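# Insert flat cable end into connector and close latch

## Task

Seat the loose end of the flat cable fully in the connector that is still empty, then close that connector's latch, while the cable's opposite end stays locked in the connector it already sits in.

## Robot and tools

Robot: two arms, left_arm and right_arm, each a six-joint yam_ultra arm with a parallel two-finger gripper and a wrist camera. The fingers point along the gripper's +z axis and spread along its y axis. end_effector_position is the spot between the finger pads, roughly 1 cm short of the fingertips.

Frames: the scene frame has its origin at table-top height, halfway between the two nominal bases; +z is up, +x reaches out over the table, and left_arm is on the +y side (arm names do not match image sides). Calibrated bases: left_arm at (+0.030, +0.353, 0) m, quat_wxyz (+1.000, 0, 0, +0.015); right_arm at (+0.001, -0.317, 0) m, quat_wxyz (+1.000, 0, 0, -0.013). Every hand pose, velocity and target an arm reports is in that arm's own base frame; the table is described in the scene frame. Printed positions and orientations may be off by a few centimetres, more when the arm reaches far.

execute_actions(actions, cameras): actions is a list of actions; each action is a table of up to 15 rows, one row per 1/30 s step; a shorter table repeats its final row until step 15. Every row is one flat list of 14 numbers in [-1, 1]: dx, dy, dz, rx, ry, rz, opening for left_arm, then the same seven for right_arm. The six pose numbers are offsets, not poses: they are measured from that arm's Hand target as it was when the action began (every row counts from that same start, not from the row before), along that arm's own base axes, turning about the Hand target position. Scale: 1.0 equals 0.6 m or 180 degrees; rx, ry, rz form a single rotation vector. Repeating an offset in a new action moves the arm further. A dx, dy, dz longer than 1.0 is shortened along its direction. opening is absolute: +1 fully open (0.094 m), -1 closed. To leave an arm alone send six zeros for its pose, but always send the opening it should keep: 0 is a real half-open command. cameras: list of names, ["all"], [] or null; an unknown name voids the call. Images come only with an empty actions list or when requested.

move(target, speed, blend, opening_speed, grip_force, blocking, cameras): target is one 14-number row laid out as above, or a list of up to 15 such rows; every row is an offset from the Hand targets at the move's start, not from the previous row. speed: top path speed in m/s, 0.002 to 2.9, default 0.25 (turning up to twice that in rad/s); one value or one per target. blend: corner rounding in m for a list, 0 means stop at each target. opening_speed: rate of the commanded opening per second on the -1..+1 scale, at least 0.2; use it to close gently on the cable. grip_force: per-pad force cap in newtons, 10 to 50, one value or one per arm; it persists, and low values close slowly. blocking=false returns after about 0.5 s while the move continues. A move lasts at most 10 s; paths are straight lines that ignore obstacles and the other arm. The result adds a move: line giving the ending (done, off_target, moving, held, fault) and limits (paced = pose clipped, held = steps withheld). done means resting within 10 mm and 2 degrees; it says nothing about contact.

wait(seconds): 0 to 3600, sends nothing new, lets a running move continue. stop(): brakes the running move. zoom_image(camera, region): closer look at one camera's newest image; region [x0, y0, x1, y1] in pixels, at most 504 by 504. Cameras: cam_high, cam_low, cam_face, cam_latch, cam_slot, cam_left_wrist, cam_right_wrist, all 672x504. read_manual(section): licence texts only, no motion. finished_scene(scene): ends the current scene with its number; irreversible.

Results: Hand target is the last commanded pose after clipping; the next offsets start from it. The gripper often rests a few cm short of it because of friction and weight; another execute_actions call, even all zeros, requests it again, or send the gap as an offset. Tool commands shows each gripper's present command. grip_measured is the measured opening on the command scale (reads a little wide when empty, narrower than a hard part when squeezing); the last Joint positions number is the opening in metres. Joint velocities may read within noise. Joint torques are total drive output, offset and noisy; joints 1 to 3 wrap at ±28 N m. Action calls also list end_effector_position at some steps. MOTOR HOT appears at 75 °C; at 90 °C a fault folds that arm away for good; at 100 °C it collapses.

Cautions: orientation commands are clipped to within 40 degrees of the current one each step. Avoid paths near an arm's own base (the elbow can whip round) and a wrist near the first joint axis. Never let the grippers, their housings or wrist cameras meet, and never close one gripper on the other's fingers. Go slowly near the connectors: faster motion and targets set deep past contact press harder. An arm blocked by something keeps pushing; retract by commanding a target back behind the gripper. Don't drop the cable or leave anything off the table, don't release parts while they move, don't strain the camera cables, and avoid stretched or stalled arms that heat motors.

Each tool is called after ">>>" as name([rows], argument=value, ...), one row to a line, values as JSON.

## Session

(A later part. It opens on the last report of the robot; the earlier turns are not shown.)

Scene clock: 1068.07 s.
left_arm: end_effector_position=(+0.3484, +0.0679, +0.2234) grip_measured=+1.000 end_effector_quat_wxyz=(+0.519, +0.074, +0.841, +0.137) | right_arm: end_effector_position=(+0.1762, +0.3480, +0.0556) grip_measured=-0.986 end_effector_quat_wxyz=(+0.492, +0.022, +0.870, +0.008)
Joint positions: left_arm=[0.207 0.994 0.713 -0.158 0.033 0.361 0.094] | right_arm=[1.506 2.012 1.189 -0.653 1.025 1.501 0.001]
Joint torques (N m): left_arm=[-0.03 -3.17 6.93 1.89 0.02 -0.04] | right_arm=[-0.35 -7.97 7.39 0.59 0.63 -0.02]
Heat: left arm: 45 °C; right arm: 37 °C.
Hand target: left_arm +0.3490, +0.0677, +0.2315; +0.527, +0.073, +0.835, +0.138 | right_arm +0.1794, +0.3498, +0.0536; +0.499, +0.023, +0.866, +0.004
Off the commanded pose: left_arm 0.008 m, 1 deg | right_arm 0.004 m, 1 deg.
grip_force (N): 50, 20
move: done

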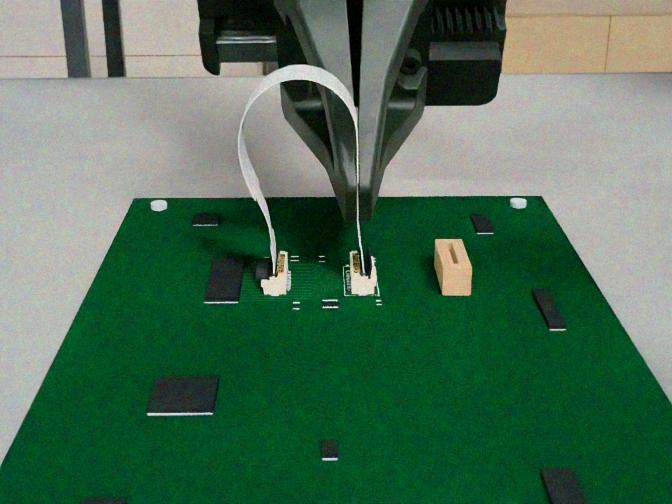

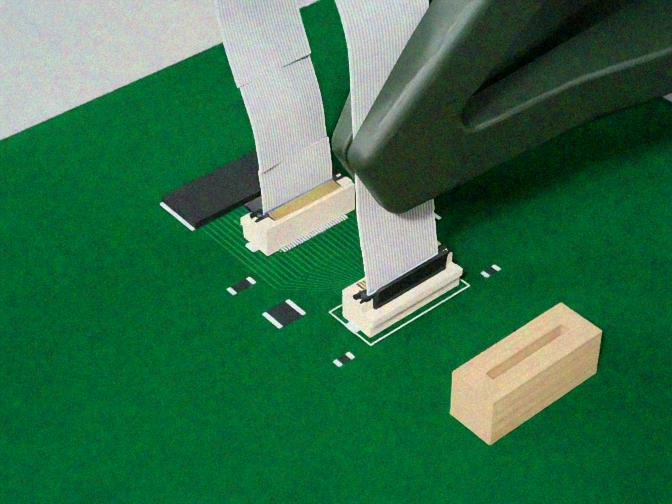

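>>> move(target=[0,0,0,0,0,0,1,0,0.0028,-0.005,0.0013,0,0,-1], speed=0.03, cameras=["cam_latch","cam_slot","cam_face"])

>>> zoom_image(camera="cam_slot", region=[335, 180, 475, 340])

>>> zoom_image(camera="cam_latch", region=[320, 205, 400, 300])

>>> zoom_image(camera="cam_face", region=[190, 100, 350, 230])

Scene clock: 1089.47 s.
left_arm: end_effector_position=(+0.3484, +0.0679, +0.2234) grip_measured=+1.000 end_effector_quat_wxyz=(+0.519, +0.074, +0.841, +0.137) | right_arm: end_effector_position=(+0.1770, +0.3488, +0.0553) grip_measured=-0.986 end_effector_quat_wxyz=(+0.495, +0.022, +0.868, +0.009)
Joint positions: left_arm=[0.207 0.994 0.713 -0.158 0.033 0.361 0.094] | right_arm=[1.506 2.017 1.189 -0.645 1.034 1.501 0.001]
Joint torques (N m): left_arm=[-0.01 -3.15 6.94 1.89 0.02 -0.04] | right_arm=[-0.34 -7.56 7.39 0.67 0.55 0]
Heat: left arm: 45 °C; right arm: 37 °C.
Hand target: left_arm +0.3490, +0.0677, +0.2315; +0.527, +0.073, +0.835, +0.138 | right_arm +0.1794, +0.3515, +0.0506; +0.499, +0.024, +0.866, +0.006
Off the commanded pose: left_arm 0.008 m, 1 deg | right_arm 0.006 m, 1 deg.
grip_force (N): 50, 20
move: done
Images, in order (width x height): cam_face 672x504, cam_latch 672x504, cam_slot 672x504.

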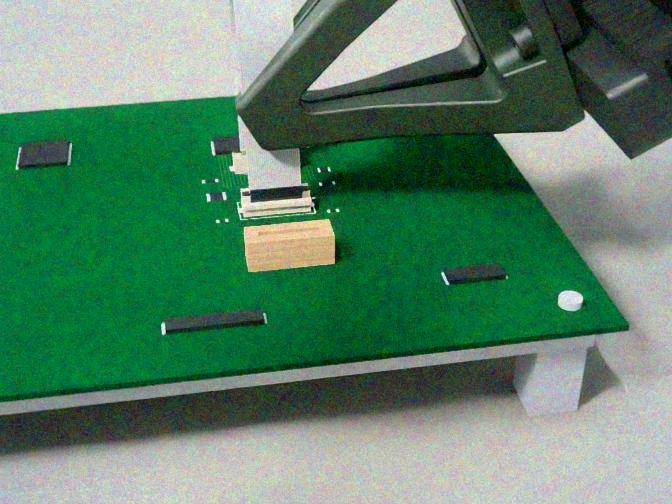

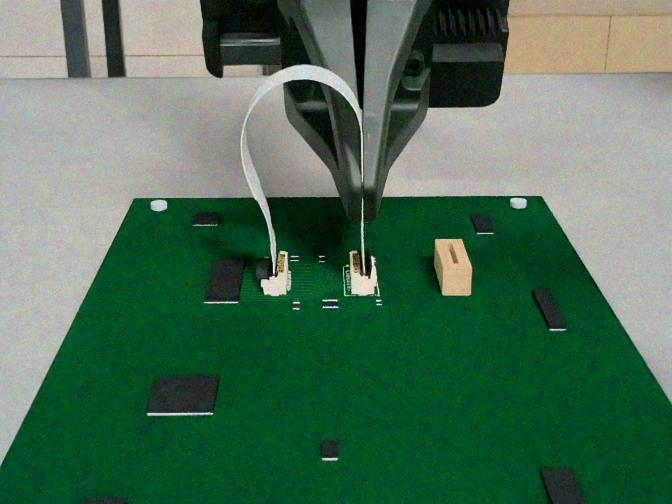

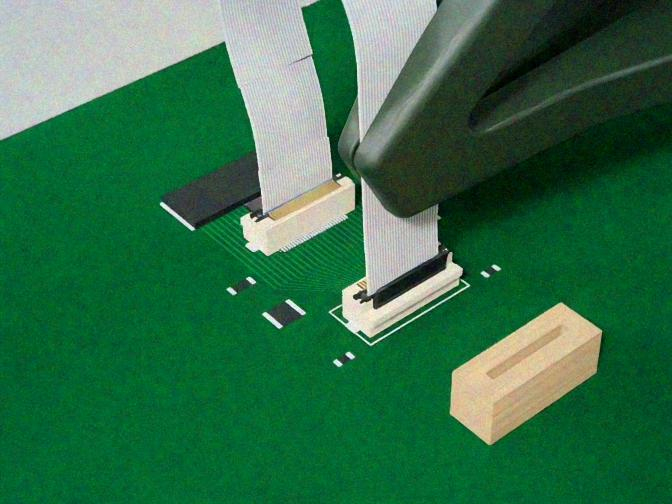

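Scaled by 3.150 from the camera's image (finer frame: 960x720).

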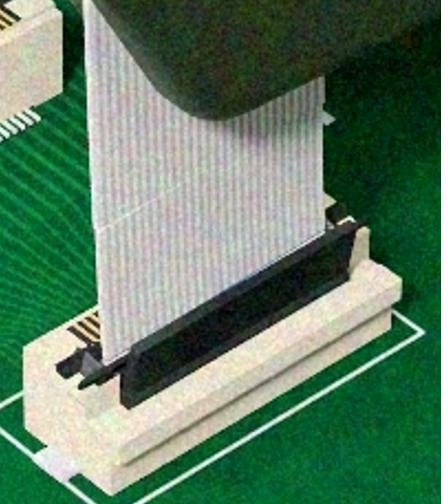

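Scaled by 5.305 from the camera's image (finer frame: 960x720).

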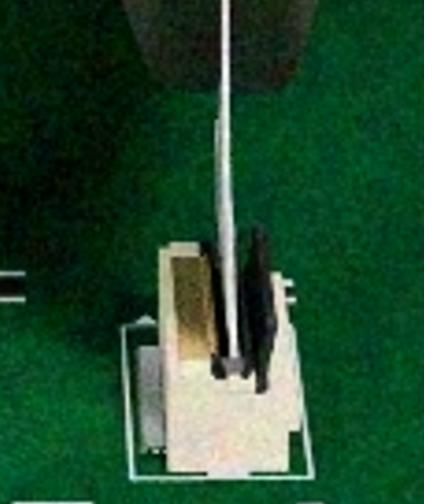

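Scaled by 3.150 from the camera's image (finer frame: 960x720).

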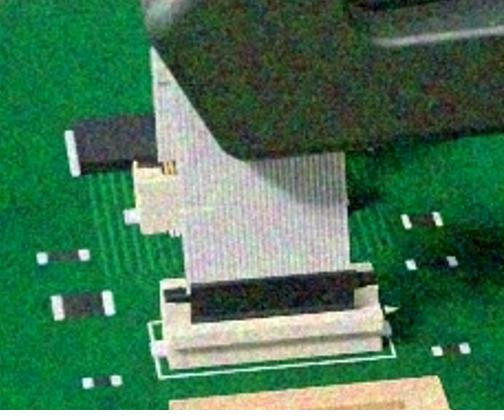

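>>> move(target=[0,0,0,0,0,0,1,0,-0.001,-0.0055,-0.0032,0,0,-1], speed=0.03, cameras=["cam_latch","cam_slot","cam_face"])

>>> zoom_image(camera="cam_slot", region=[335, 180, 475, 340])

>>> zoom_image(camera="cam_latch", region=[320, 205, 400, 300])

Scene clock: 1106.10 s.
left_arm: end_effector_position=(+0.3484, +0.0679, +0.2234) grip_measured=+1.000 end_effector_quat_wxyz=(+0.519, +0.074, +0.841, +0.137) | right_arm: end_effector_position=(+0.1772, +0.3488, +0.0552) grip_measured=-0.986 end_effector_quat_wxyz=(+0.498, +0.021, +0.867, +0.008)
Joint positions: left_arm=[0.207 0.994 0.713 -0.158 0.033 0.361 0.094] | right_arm=[1.507 2.02 1.189 -0.644 1.04 1.501 0.001]
Joint torques (N m): left_arm=[-0.02 -3.17 6.94 1.89 0.02 -0.04] | right_arm=[-0.34 -7.02 7.36 0.66 0.52 -0.01]
Heat: left arm: 45 °C; right arm: 37 °C.
Hand target: left_arm +0.3490, +0.0677, +0.2315; +0.527, +0.073, +0.835, +0.138 | right_arm +0.1794, +0.3509, +0.0474; +0.499, +0.021, +0.866, +0.002
Off the commanded pose: left_arm 0.008 m, 1 deg | right_arm 0.008 m, 1 deg.
grip_force (N): 50, 20
move: done
Images, in order (width x height): cam_face 672x504, cam_latch 672x504, cam_slot 672x504.

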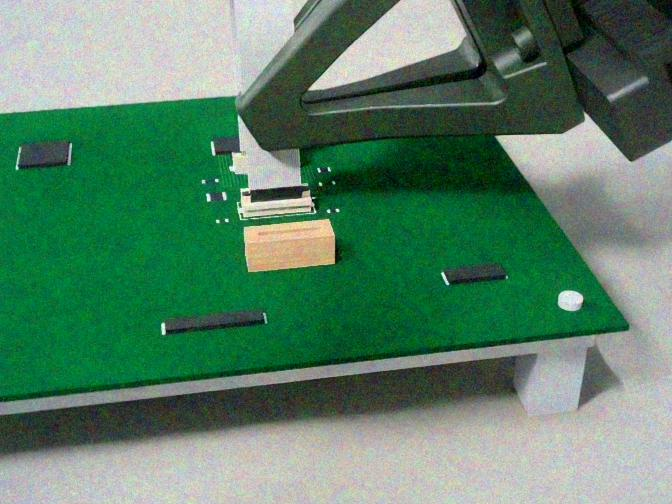

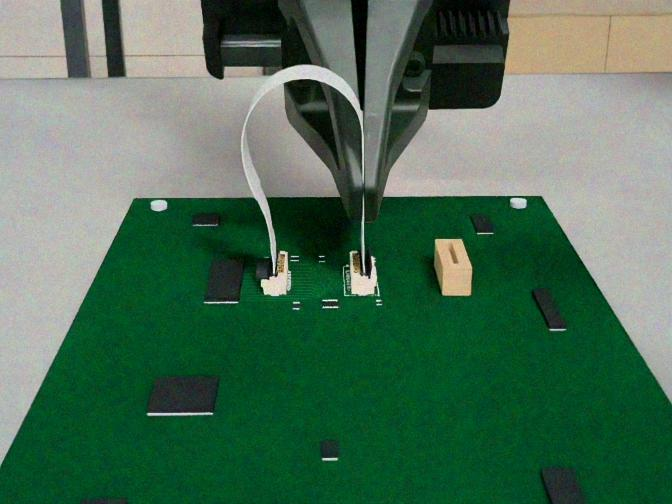

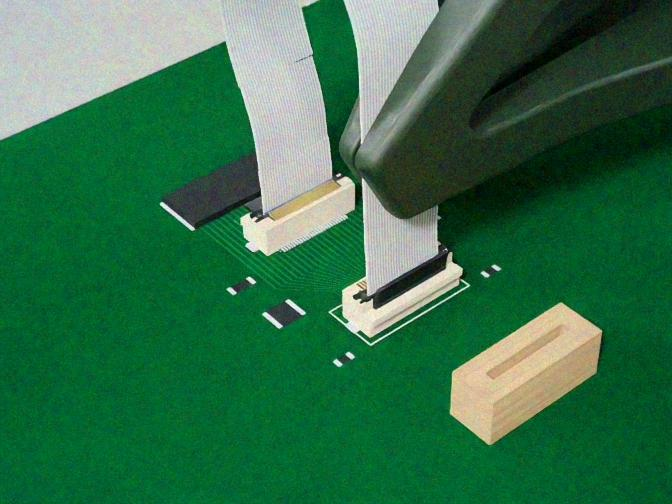

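Scaled by 3.150 from the camera's image (finer frame: 960x720).

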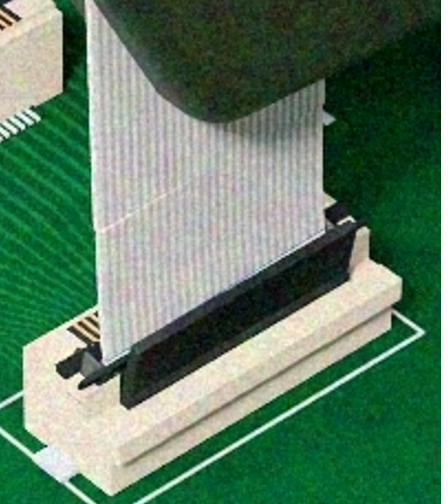

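Scaled by 5.305 from the camera's image (finer frame: 960x720).

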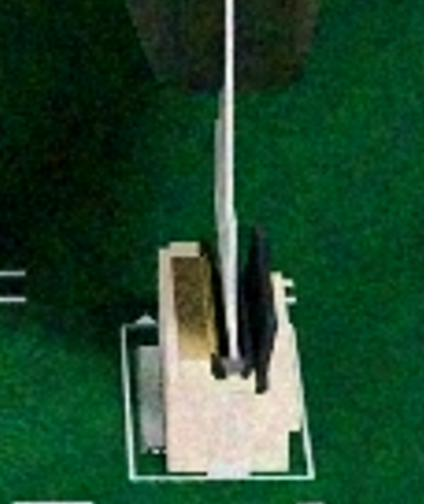

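>>> move([
  [0,0,0,0,0,0,1,0,0.001,0.0055,0.0032,0,0,-1],
  [0,0,0,0,0,0,1,0,0.001,0.0055,0.0032,0,0,-0.91],
], speed=0.03, opening_speed=0.2, cameras=["cam_latch","cam_slot","cam_face"])

>>> zoom_image(camera="cam_slot", region=[315, 140, 475, 340])

>>> zoom_image(camera="cam_latch", region=[310, 185, 410, 300])

Scene clock: 1169.00 s.
left_arm: end_effector_position=(+0.3484, +0.0679, +0.2234) grip_measured=+1.000 end_effector_quat_wxyz=(+0.519, +0.074, +0.841, +0.137) | right_arm: end_effector_position=(+0.1767, +0.3490, +0.0537) grip_measured=-0.912 end_effector_quat_wxyz=(+0.495, +0.021, +0.868, +0.008)
Joint positions: left_arm=[0.207 0.994 0.713 -0.158 0.033 0.361 0.094] | right_arm=[1.507 2.022 1.189 -0.643 1.034 1.501 0.004]
Joint torques (N m): left_arm=[-0.01 -3.18 6.93 1.89 0.02 -0.04] | right_arm=[-0.59 -8.14 7.47 0.65 0.57 0.02]
Heat: left arm: 45 °C; right arm: 37 °C.
Hand target: left_arm +0.3490, +0.0677, +0.2315; +0.527, +0.073, +0.835, +0.138 | right_arm +0.1794, +0.3515, +0.0507; +0.499, +0.024, +0.866, +0.006
Off the commanded pose: left_arm 0.008 m, 1 deg | right_arm 0.005 m, 1 deg.
grip_force (N): 50, 20
move: done
Images, in order (width x height): cam_face 672x504, cam_latch 672x504, cam_slot 672x504.

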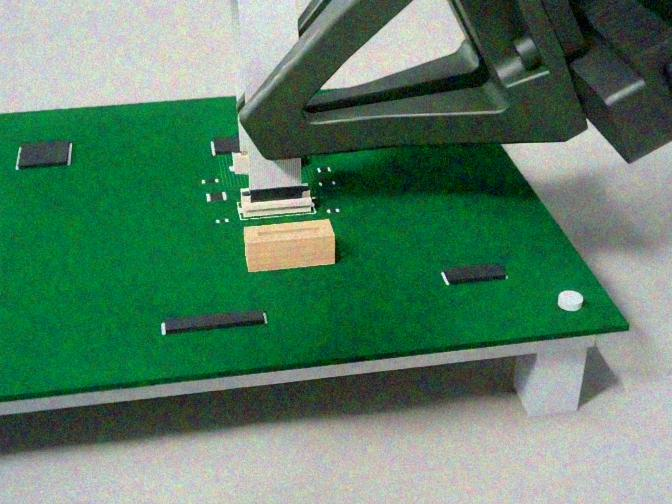

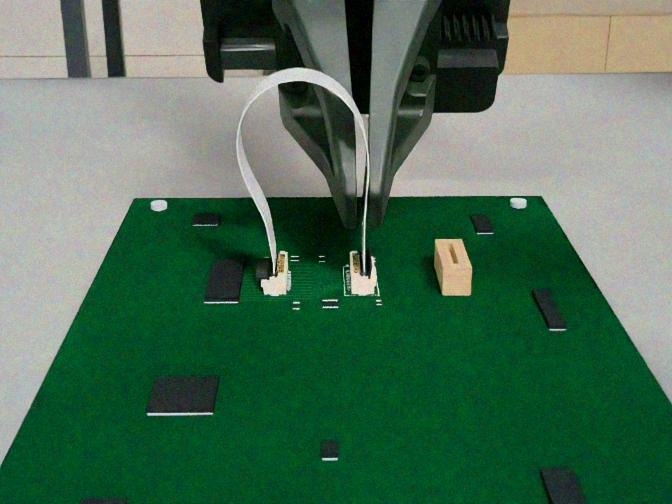

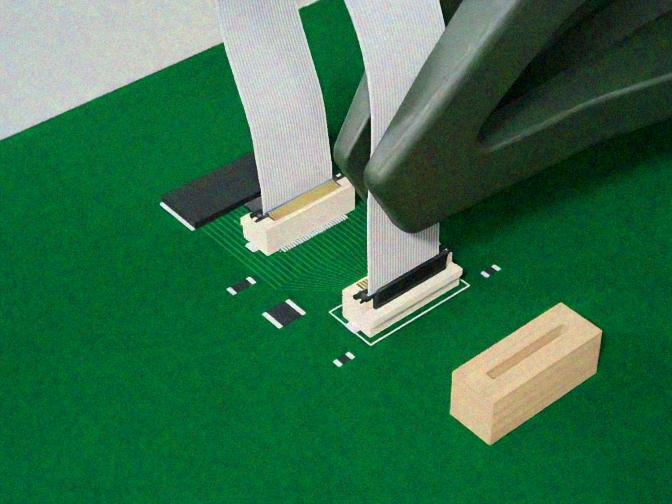

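Scaled by 2.520 from the camera's image (finer frame: 960x720).

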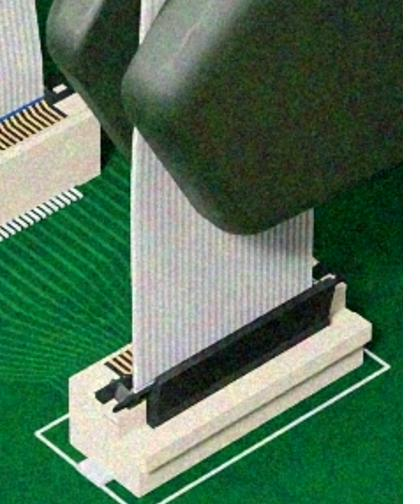

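Scaled by 4.383 from the camera's image (finer frame: 960x720).

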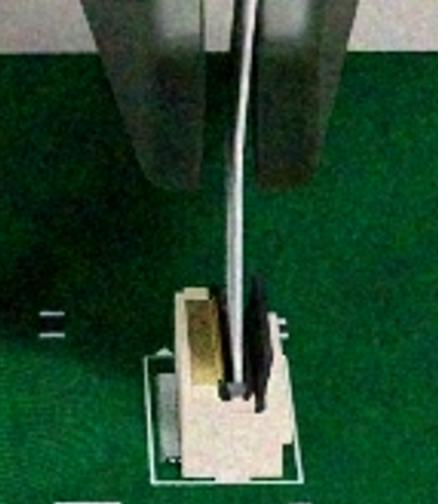

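>>> move(target=[0,0,0,0,0,0,1,0,-0.0019,-0.011,-0.0064,0,0,-0.955], speed=0.03, opening_speed=0.3, cameras=["cam_latch","cam_slot","cam_face"])

>>> zoom_image(camera="cam_slot", region=[315, 140, 475, 340])

>>> zoom_image(camera="cam_latch", region=[310, 185, 410, 300])

Scene clock: 1200.13 s.
left_arm: end_effector_position=(+0.3484, +0.0679, +0.2234) grip_measured=+1.000 end_effector_quat_wxyz=(+0.519, +0.074, +0.841, +0.137) | right_arm: end_effector_position=(+0.1766, +0.3482, +0.0472) grip_measured=-0.953 end_effector_quat_wxyz=(+0.495, +0.017, +0.869, +0.001)
Joint positions: left_arm=[0.207 0.994 0.713 -0.158 0.033 0.361 0.094] | right_arm=[1.507 2.041 1.189 -0.64 1.033 1.501 0.002]
Joint torques (N m): left_arm=[-0.01 -3.17 6.93 1.89 0.02 -0.04] | right_arm=[-0.49 -8.1 7.58 0.57 0.62 0]
Heat: left arm: 45 °C; right arm: 37 °C.
Hand target: left_arm +0.3490, +0.0677, +0.2315; +0.527, +0.073, +0.835, +0.138 | right_arm +0.1794, +0.3504, +0.0441; +0.499, +0.019, +0.866, -0.003
Off the commanded pose: left_arm 0.008 m, 1 deg | right_arm 0.005 m, 1 deg.
grip_force (N): 50, 20
move: done
Images, in order (width x height): cam_face 672x504, cam_latch 672x504, cam_slot 672x504.

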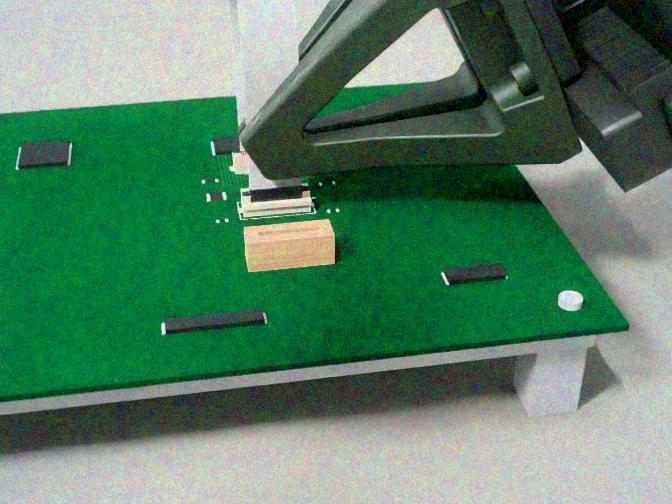

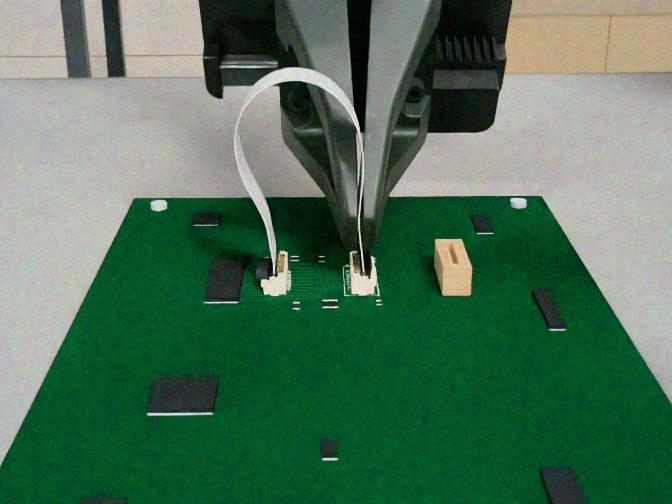

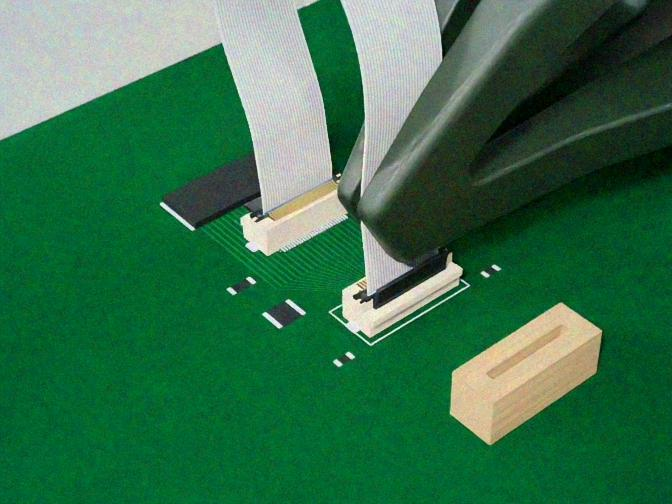

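Scaled by 2.520 from the camera's image (finer frame: 960x720).

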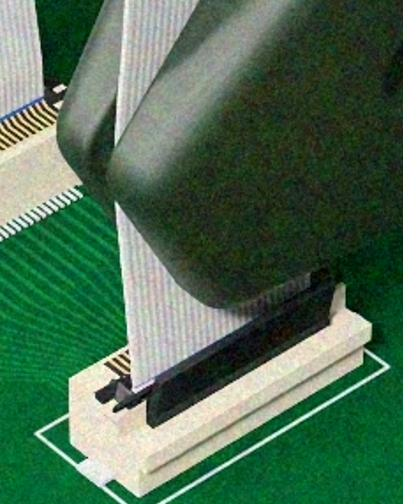

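Scaled by 4.383 from the camera's image (finer frame: 960x720).

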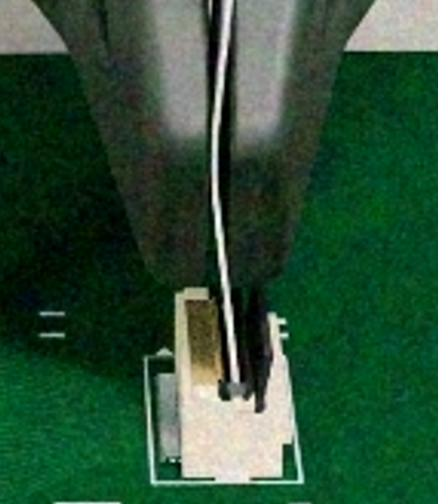

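>>> zoom_image(camera="cam_face", region=[190, 60, 640, 300])

Scaled by 1.120 from the camera's image (finer frame: 960x720).

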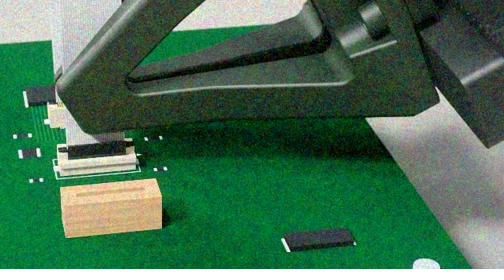

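>>> move(target=[0,0,0,0,0,0,1,0,-0.0008,-0.0044,-0.0025,0,0,-0.955], speed=0.03, cameras=["cam_latch","cam_slot","cam_face"])

>>> zoom_image(camera="cam_slot", region=[315, 140, 475, 340])

>>> zoom_image(camera="cam_latch", region=[310, 185, 410, 300])

Scene clock: 1242.07 s.
left_arm: end_effector_position=(+0.3484, +0.0679, +0.2234) grip_measured=+1.000 end_effector_quat_wxyz=(+0.519, +0.074, +0.841, +0.137) | right_arm: end_effector_position=(+0.1766, +0.3484, +0.0448) grip_measured=-0.953 end_effector_quat_wxyz=(+0.495, +0.017, +0.869, +0.000)
Joint positions: left_arm=[0.207 0.994 0.713 -0.158 0.033 0.361 0.094] | right_arm=[1.507 2.048 1.189 -0.636 1.033 1.501 0.002]
Joint torques (N m): left_arm=[-0.01 -3.17 6.91 1.9 0.02 -0.04] | right_arm=[-0.35 -7.95 7.58 0.51 0.6 0.03]
Heat: left arm: 45 °C; right arm: 37 °C.
Hand target: left_arm +0.3490, +0.0677, +0.2315; +0.527, +0.073, +0.835, +0.138 | right_arm +0.1794, +0.3499, +0.0414; +0.499, +0.017, +0.866, -0.006
Off the commanded pose: left_arm 0.008 m, 1 deg | right_arm 0.005 m, 1 deg.
grip_force (N): 50, 20
move: done
Images, in order (width x height): cam_face 672x504, cam_latch 672x504, cam_slot 672x504.

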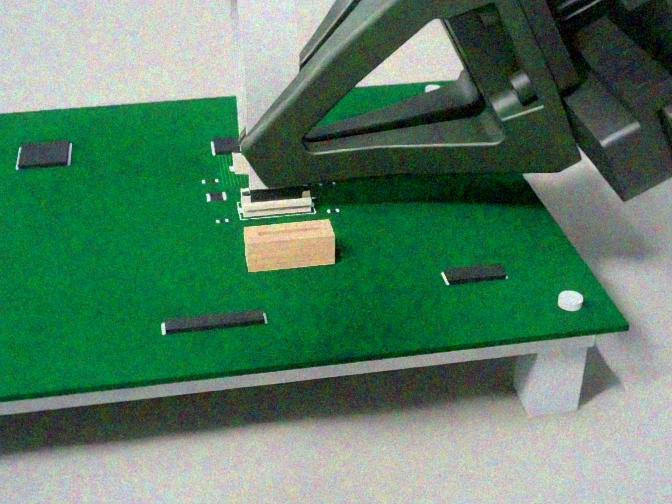

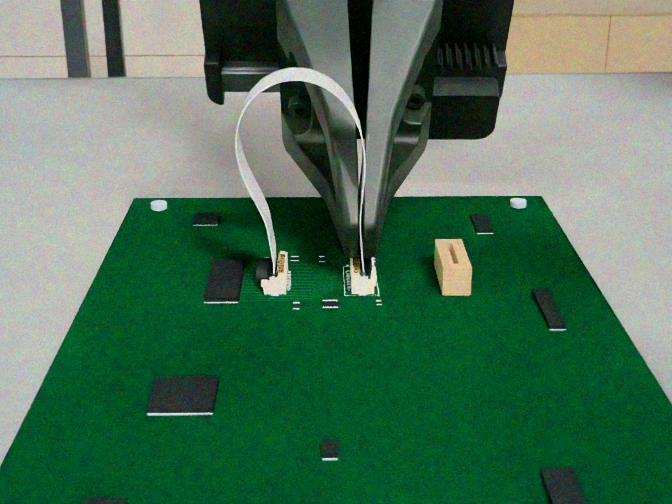

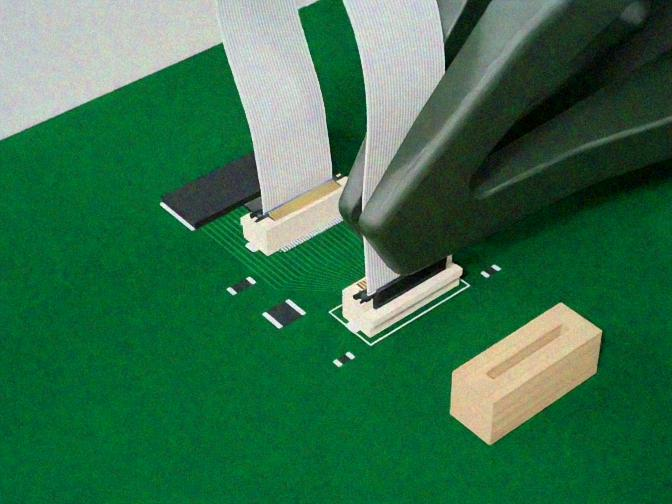

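Scaled by 2.520 from the camera's image (finer frame: 960x720).

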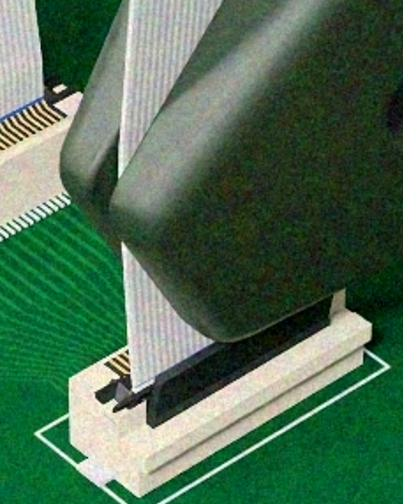

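Scaled by 4.383 from the camera's image (finer frame: 960x720).

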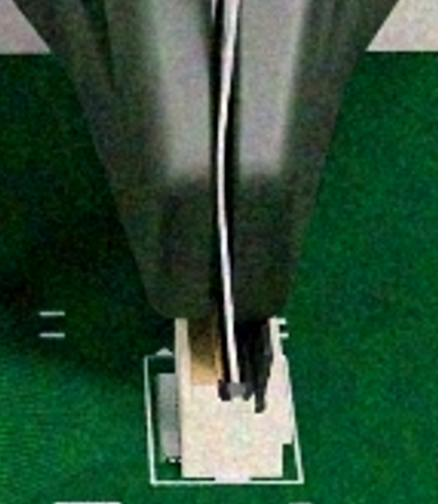

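>>> move(target=[0,0,0,0,0,0,1,0,-0.0008,-0.0044,-0.0025,0,0,-0.955], speed=0.03, cameras=["cam_latch","cam_slot","cam_face"])

>>> zoom_image(camera="cam_slot", region=[315, 180, 475, 340])

>>> zoom_image(camera="cam_latch", region=[310, 185, 410, 300])

Scene clock: 1249.60 s.
left_arm: end_effector_position=(+0.3484, +0.0679, +0.2234) grip_measured=+1.000 end_effector_quat_wxyz=(+0.519, +0.074, +0.841, +0.137) | right_arm: end_effector_position=(+0.1771, +0.3483, +0.0446) grip_measured=-0.953 end_effector_quat_wxyz=(+0.497, +0.016, +0.868, -0.001)
Joint positions: left_arm=[0.207 0.994 0.713 -0.158 0.033 0.361 0.094] | right_arm=[1.507 2.051 1.189 -0.634 1.039 1.501 0.002]
Joint torques (N m): left_arm=[-0.02 -3.15 6.93 1.89 0.01 -0.05] | right_arm=[-0.49 -7.54 7.46 0.46 0.51 0.01]
Heat: left arm: 45 °C; right arm: 37 °C.
Hand target: left_arm +0.3490, +0.0677, +0.2315; +0.527, +0.073, +0.835, +0.138 | right_arm +0.1794, +0.3494, +0.0389; +0.499, +0.015, +0.866, -0.009
Off the commanded pose: left_arm 0.008 m, 1 deg | right_arm 0.006 m, 1 deg.
grip_force (N): 50, 20
move: done
Images, in order (width x height): cam_face 672x504, cam_latch 672x504, cam_slot 672x504.

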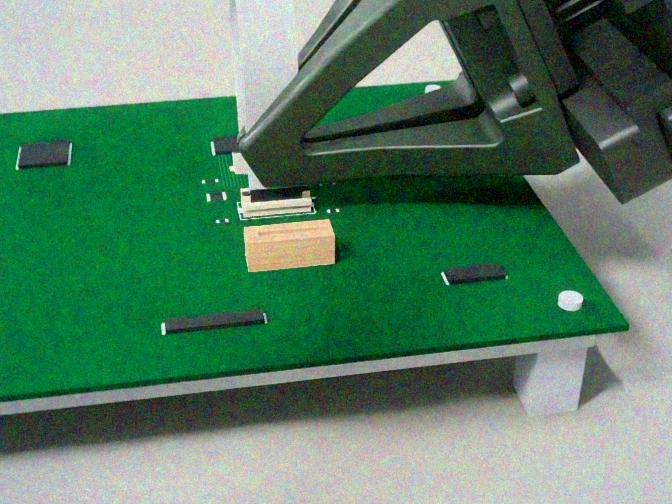

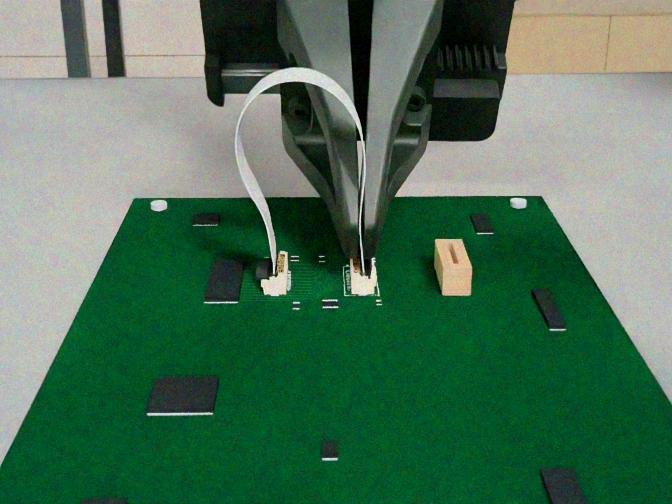

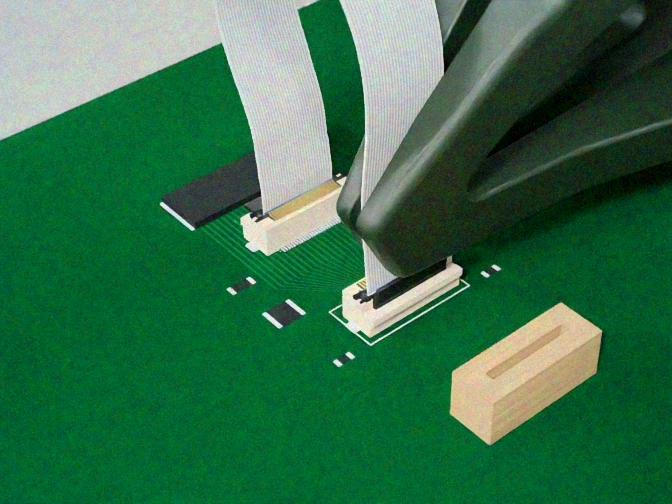

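Scaled by 3.150 from the camera's image (finer frame: 960x720).

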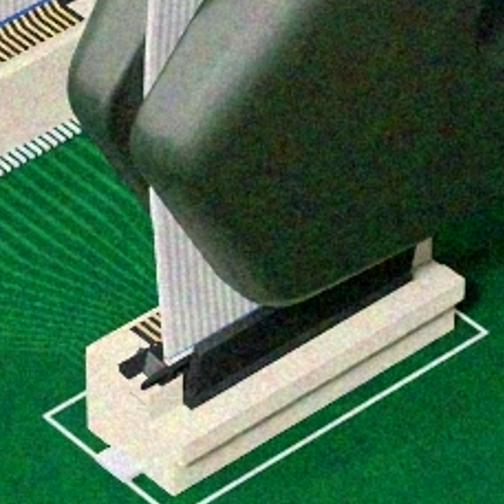

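Scaled by 4.383 from the camera's image (finer frame: 960x720).

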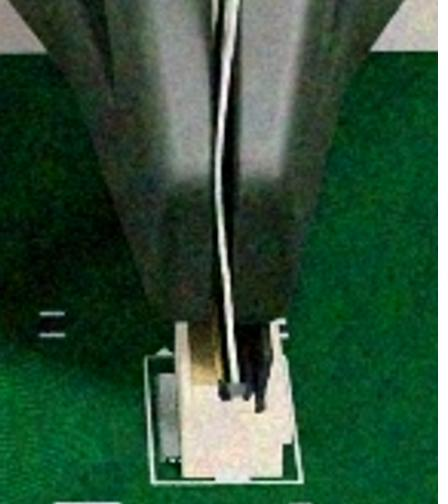

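>>> move(target=[0,0,0,0,0,0,1,0,-0.0004,-0.0022,-0.0013,0,0,-0.80], speed=0.03, opening_speed=0.2, cameras=["cam_latch","cam_slot","cam_face"])

>>> zoom_image(camera="cam_slot", region=[315, 180, 475, 340])

>>> zoom_image(camera="cam_latch", region=[310, 185, 410, 300])

Scene clock: 1263.53 s.
left_arm: end_effector_position=(+0.3484, +0.0679, +0.2234) grip_measured=+1.000 end_effector_quat_wxyz=(+0.519, +0.074, +0.841, +0.137) | right_arm: end_effector_position=(+0.1776, +0.3477, +0.0431) grip_measured=-0.802 end_effector_quat_wxyz=(+0.500, +0.015, +0.866, -0.004)
Joint positions: left_arm=[0.207 0.994 0.713 -0.158 0.033 0.361 0.094] | right_arm=[1.507 2.059 1.189 -0.634 1.046 1.501 0.009]
Joint torques (N m): left_arm=[-0.02 -3.17 6.93 1.9 0.02 -0.04] | right_arm=[-0.38 -7.83 7.45 0.49 0.53 0.05]
Heat: left arm: 45 °C; right arm: 36 °C.
Hand target: left_arm +0.3490, +0.0677, +0.2315; +0.527, +0.073, +0.835, +0.138 | right_arm +0.1794, +0.3492, +0.0376; +0.499, +0.014, +0.866, -0.011
Off the commanded pose: left_arm 0.008 m, 1 deg | right_arm 0.006 m, 1 deg.
grip_force (N): 50, 20
move: done
Images, in order (width x height): cam_face 672x504, cam_latch 672x504, cam_slot 672x504.

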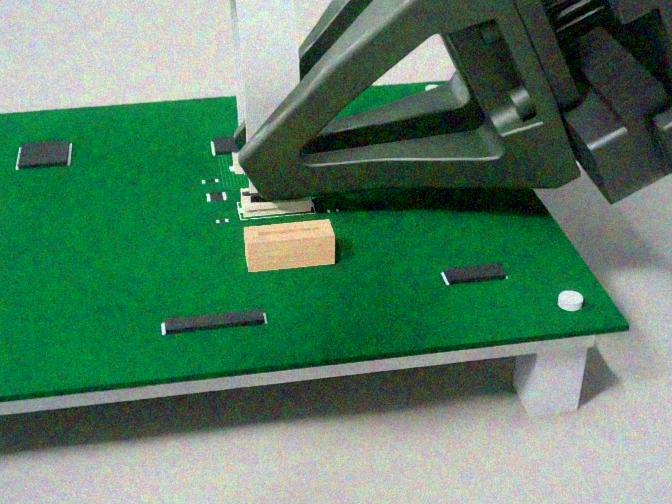

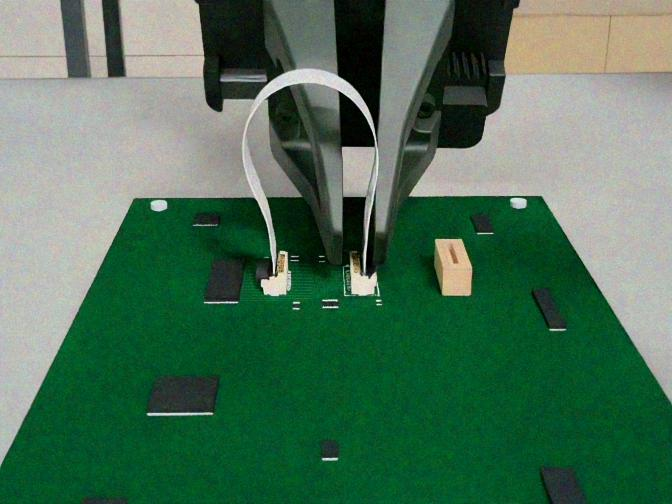

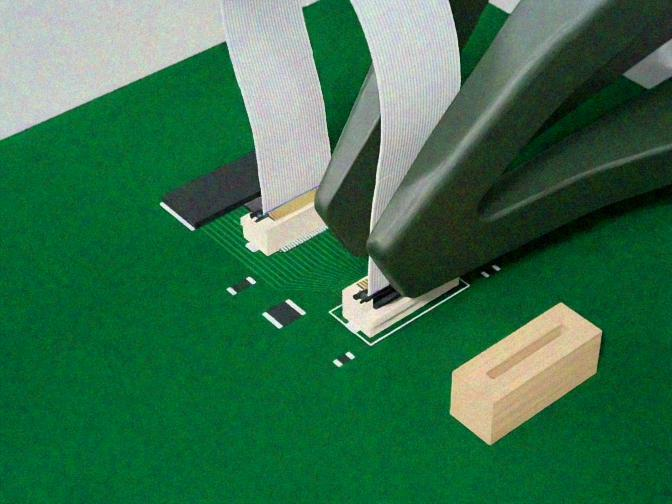

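Scaled by 3.150 from the camera's image (finer frame: 960x720).

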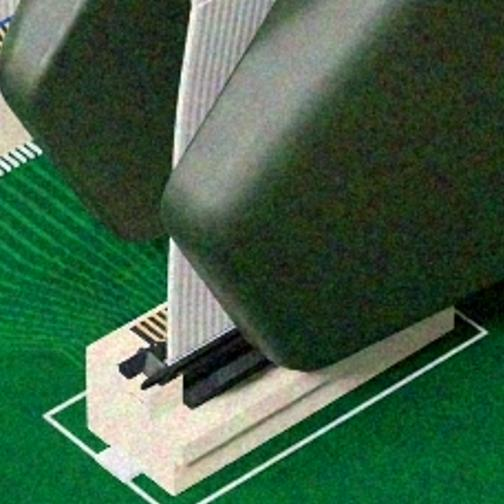

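Scaled by 4.383 from the camera's image (finer frame: 960x720).

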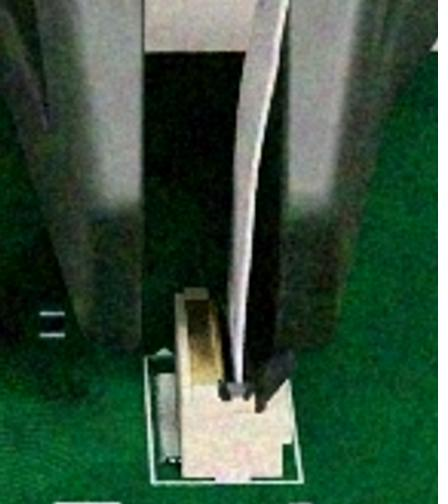

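>>> move(target=[0,0,0,0,0,0,1,0,-0.0009,-0.0077,-0.0045,0,0,-0.78], speed=0.03, opening_speed=0.2, cameras=["cam_latch","cam_slot"])

>>> zoom_image(camera="cam_slot", region=[315, 180, 475, 340])

>>> zoom_image(camera="cam_latch", region=[310, 185, 410, 300])

Scene clock: 1277.73 s.
left_arm: end_effector_position=(+0.3484, +0.0679, +0.2234) grip_measured=+1.000 end_effector_quat_wxyz=(+0.519, +0.074, +0.841, +0.137) | right_arm: end_effector_position=(+0.1784, +0.3480, +0.0418) grip_measured=-0.782 end_effector_quat_wxyz=(+0.503, +0.013, +0.864, -0.007)
Joint positions: left_arm=[0.207 0.994 0.713 -0.158 0.033 0.361 0.094] | right_arm=[1.507 2.069 1.193 -0.634 1.054 1.501 0.01]
Joint torques (N m): left_arm=[-0.01 -3.18 6.94 1.89 0.02 -0.04] | right_arm=[-0.43 -7.34 7.32 0.4 0.45 0.01]
Heat: left arm: 45 °C; right arm: 37 °C.
Hand target: left_arm +0.3490, +0.0677, +0.2315; +0.527, +0.073, +0.835, +0.138 | right_arm +0.1794, +0.3486, +0.0329; +0.499, +0.010, +0.866, -0.017
Off the commanded pose: left_arm 0.008 m, 1 deg | right_arm 0.009 m, 1 deg.
grip_force (N): 50, 20
move: done

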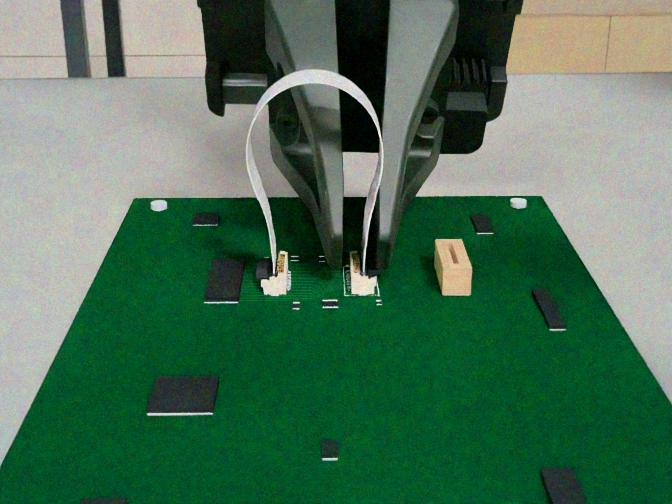

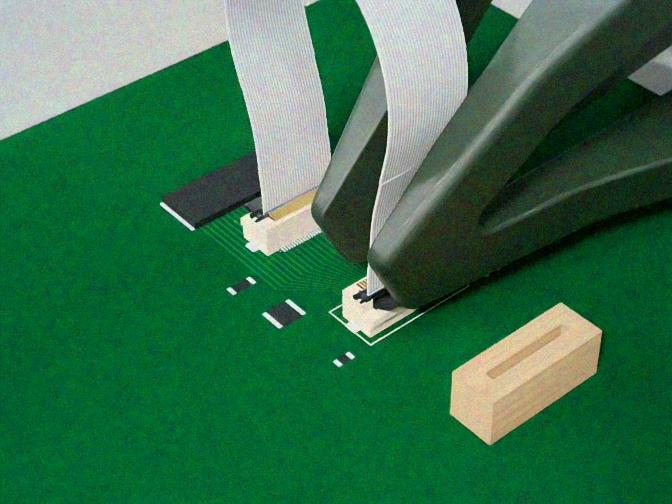

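Scaled by 3.150 from the camera's image (finer frame: 960x720).

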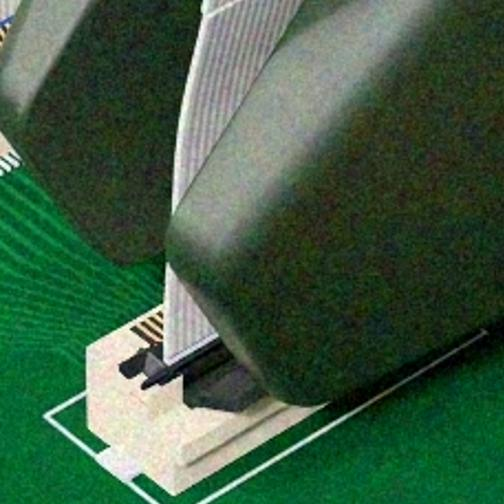

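Scaled by 4.383 from the camera's image (finer frame: 960x720).

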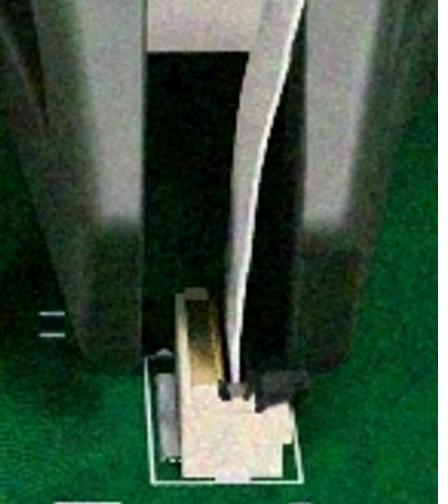

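>>> move(target=[0,0,0,0,0,0,1,0,-0.0014,-0.0083,-0.0048,0,0,-0.78], speed=0.03, cameras=["cam_latch","cam_slot"])

>>> zoom_image(camera="cam_slot", region=[315, 180, 475, 340])

>>> zoom_image(camera="cam_latch", region=[310, 185, 410, 300])

Scene clock: 1286.83 s.
left_arm: end_effector_position=(+0.3484, +0.0679, +0.2234) grip_measured=+1.000 end_effector_quat_wxyz=(+0.519, +0.074, +0.841, +0.137) | right_arm: end_effector_position=(+0.1794, +0.3484, +0.0400) grip_measured=-0.782 end_effector_quat_wxyz=(+0.508, +0.012, +0.861, -0.010)
Joint positions: left_arm=[0.207 0.994 0.713 -0.158 0.033 0.361 0.094] | right_arm=[1.507 2.081 1.196 -0.629 1.066 1.501 0.01]
Joint torques (N m): left_arm=[-0.02 -3.17 6.93 1.89 0.02 -0.04] | right_arm=[-0.54 -7.19 7.2 0.34 0.3 0.01]
Heat: left arm: 45 °C; right arm: 37 °C.
Hand target: left_arm +0.3490, +0.0677, +0.2315; +0.527, +0.073, +0.835, +0.138 | right_arm +0.1794, +0.3478, +0.0279; +0.499, +0.007, +0.866, -0.024
Off the commanded pose: left_arm 0.008 m, 1 deg | right_arm 0.012 m, 2 deg.
grip_force (N): 50, 20
move: off_target (right_arm)

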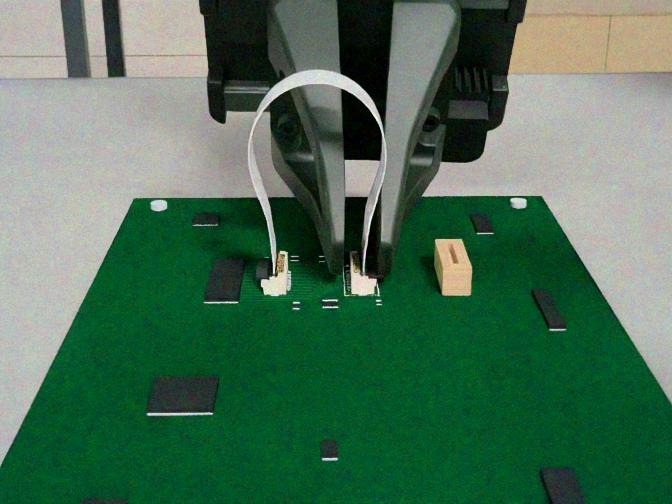

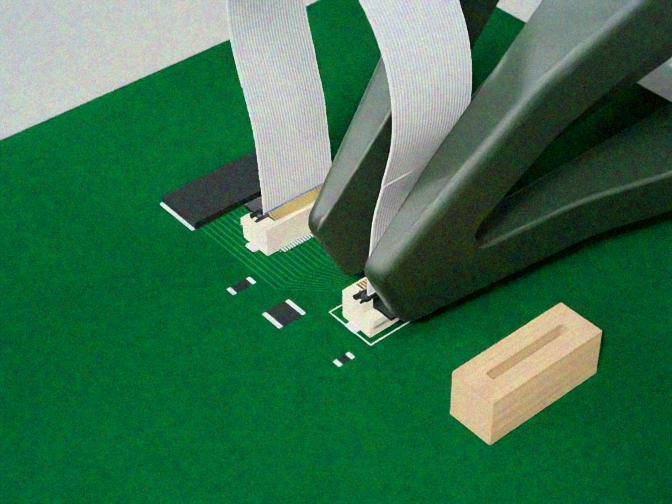

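Scaled by 3.150 from the camera's image (finer frame: 960x720).

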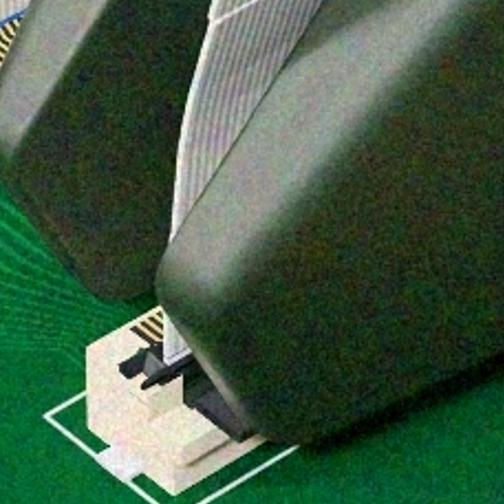

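Scaled by 4.383 from the camera's image (finer frame: 960x720).

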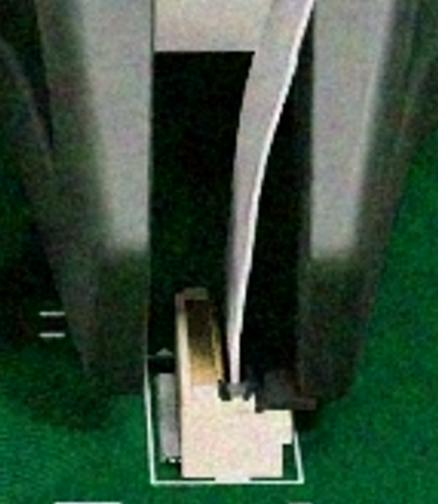

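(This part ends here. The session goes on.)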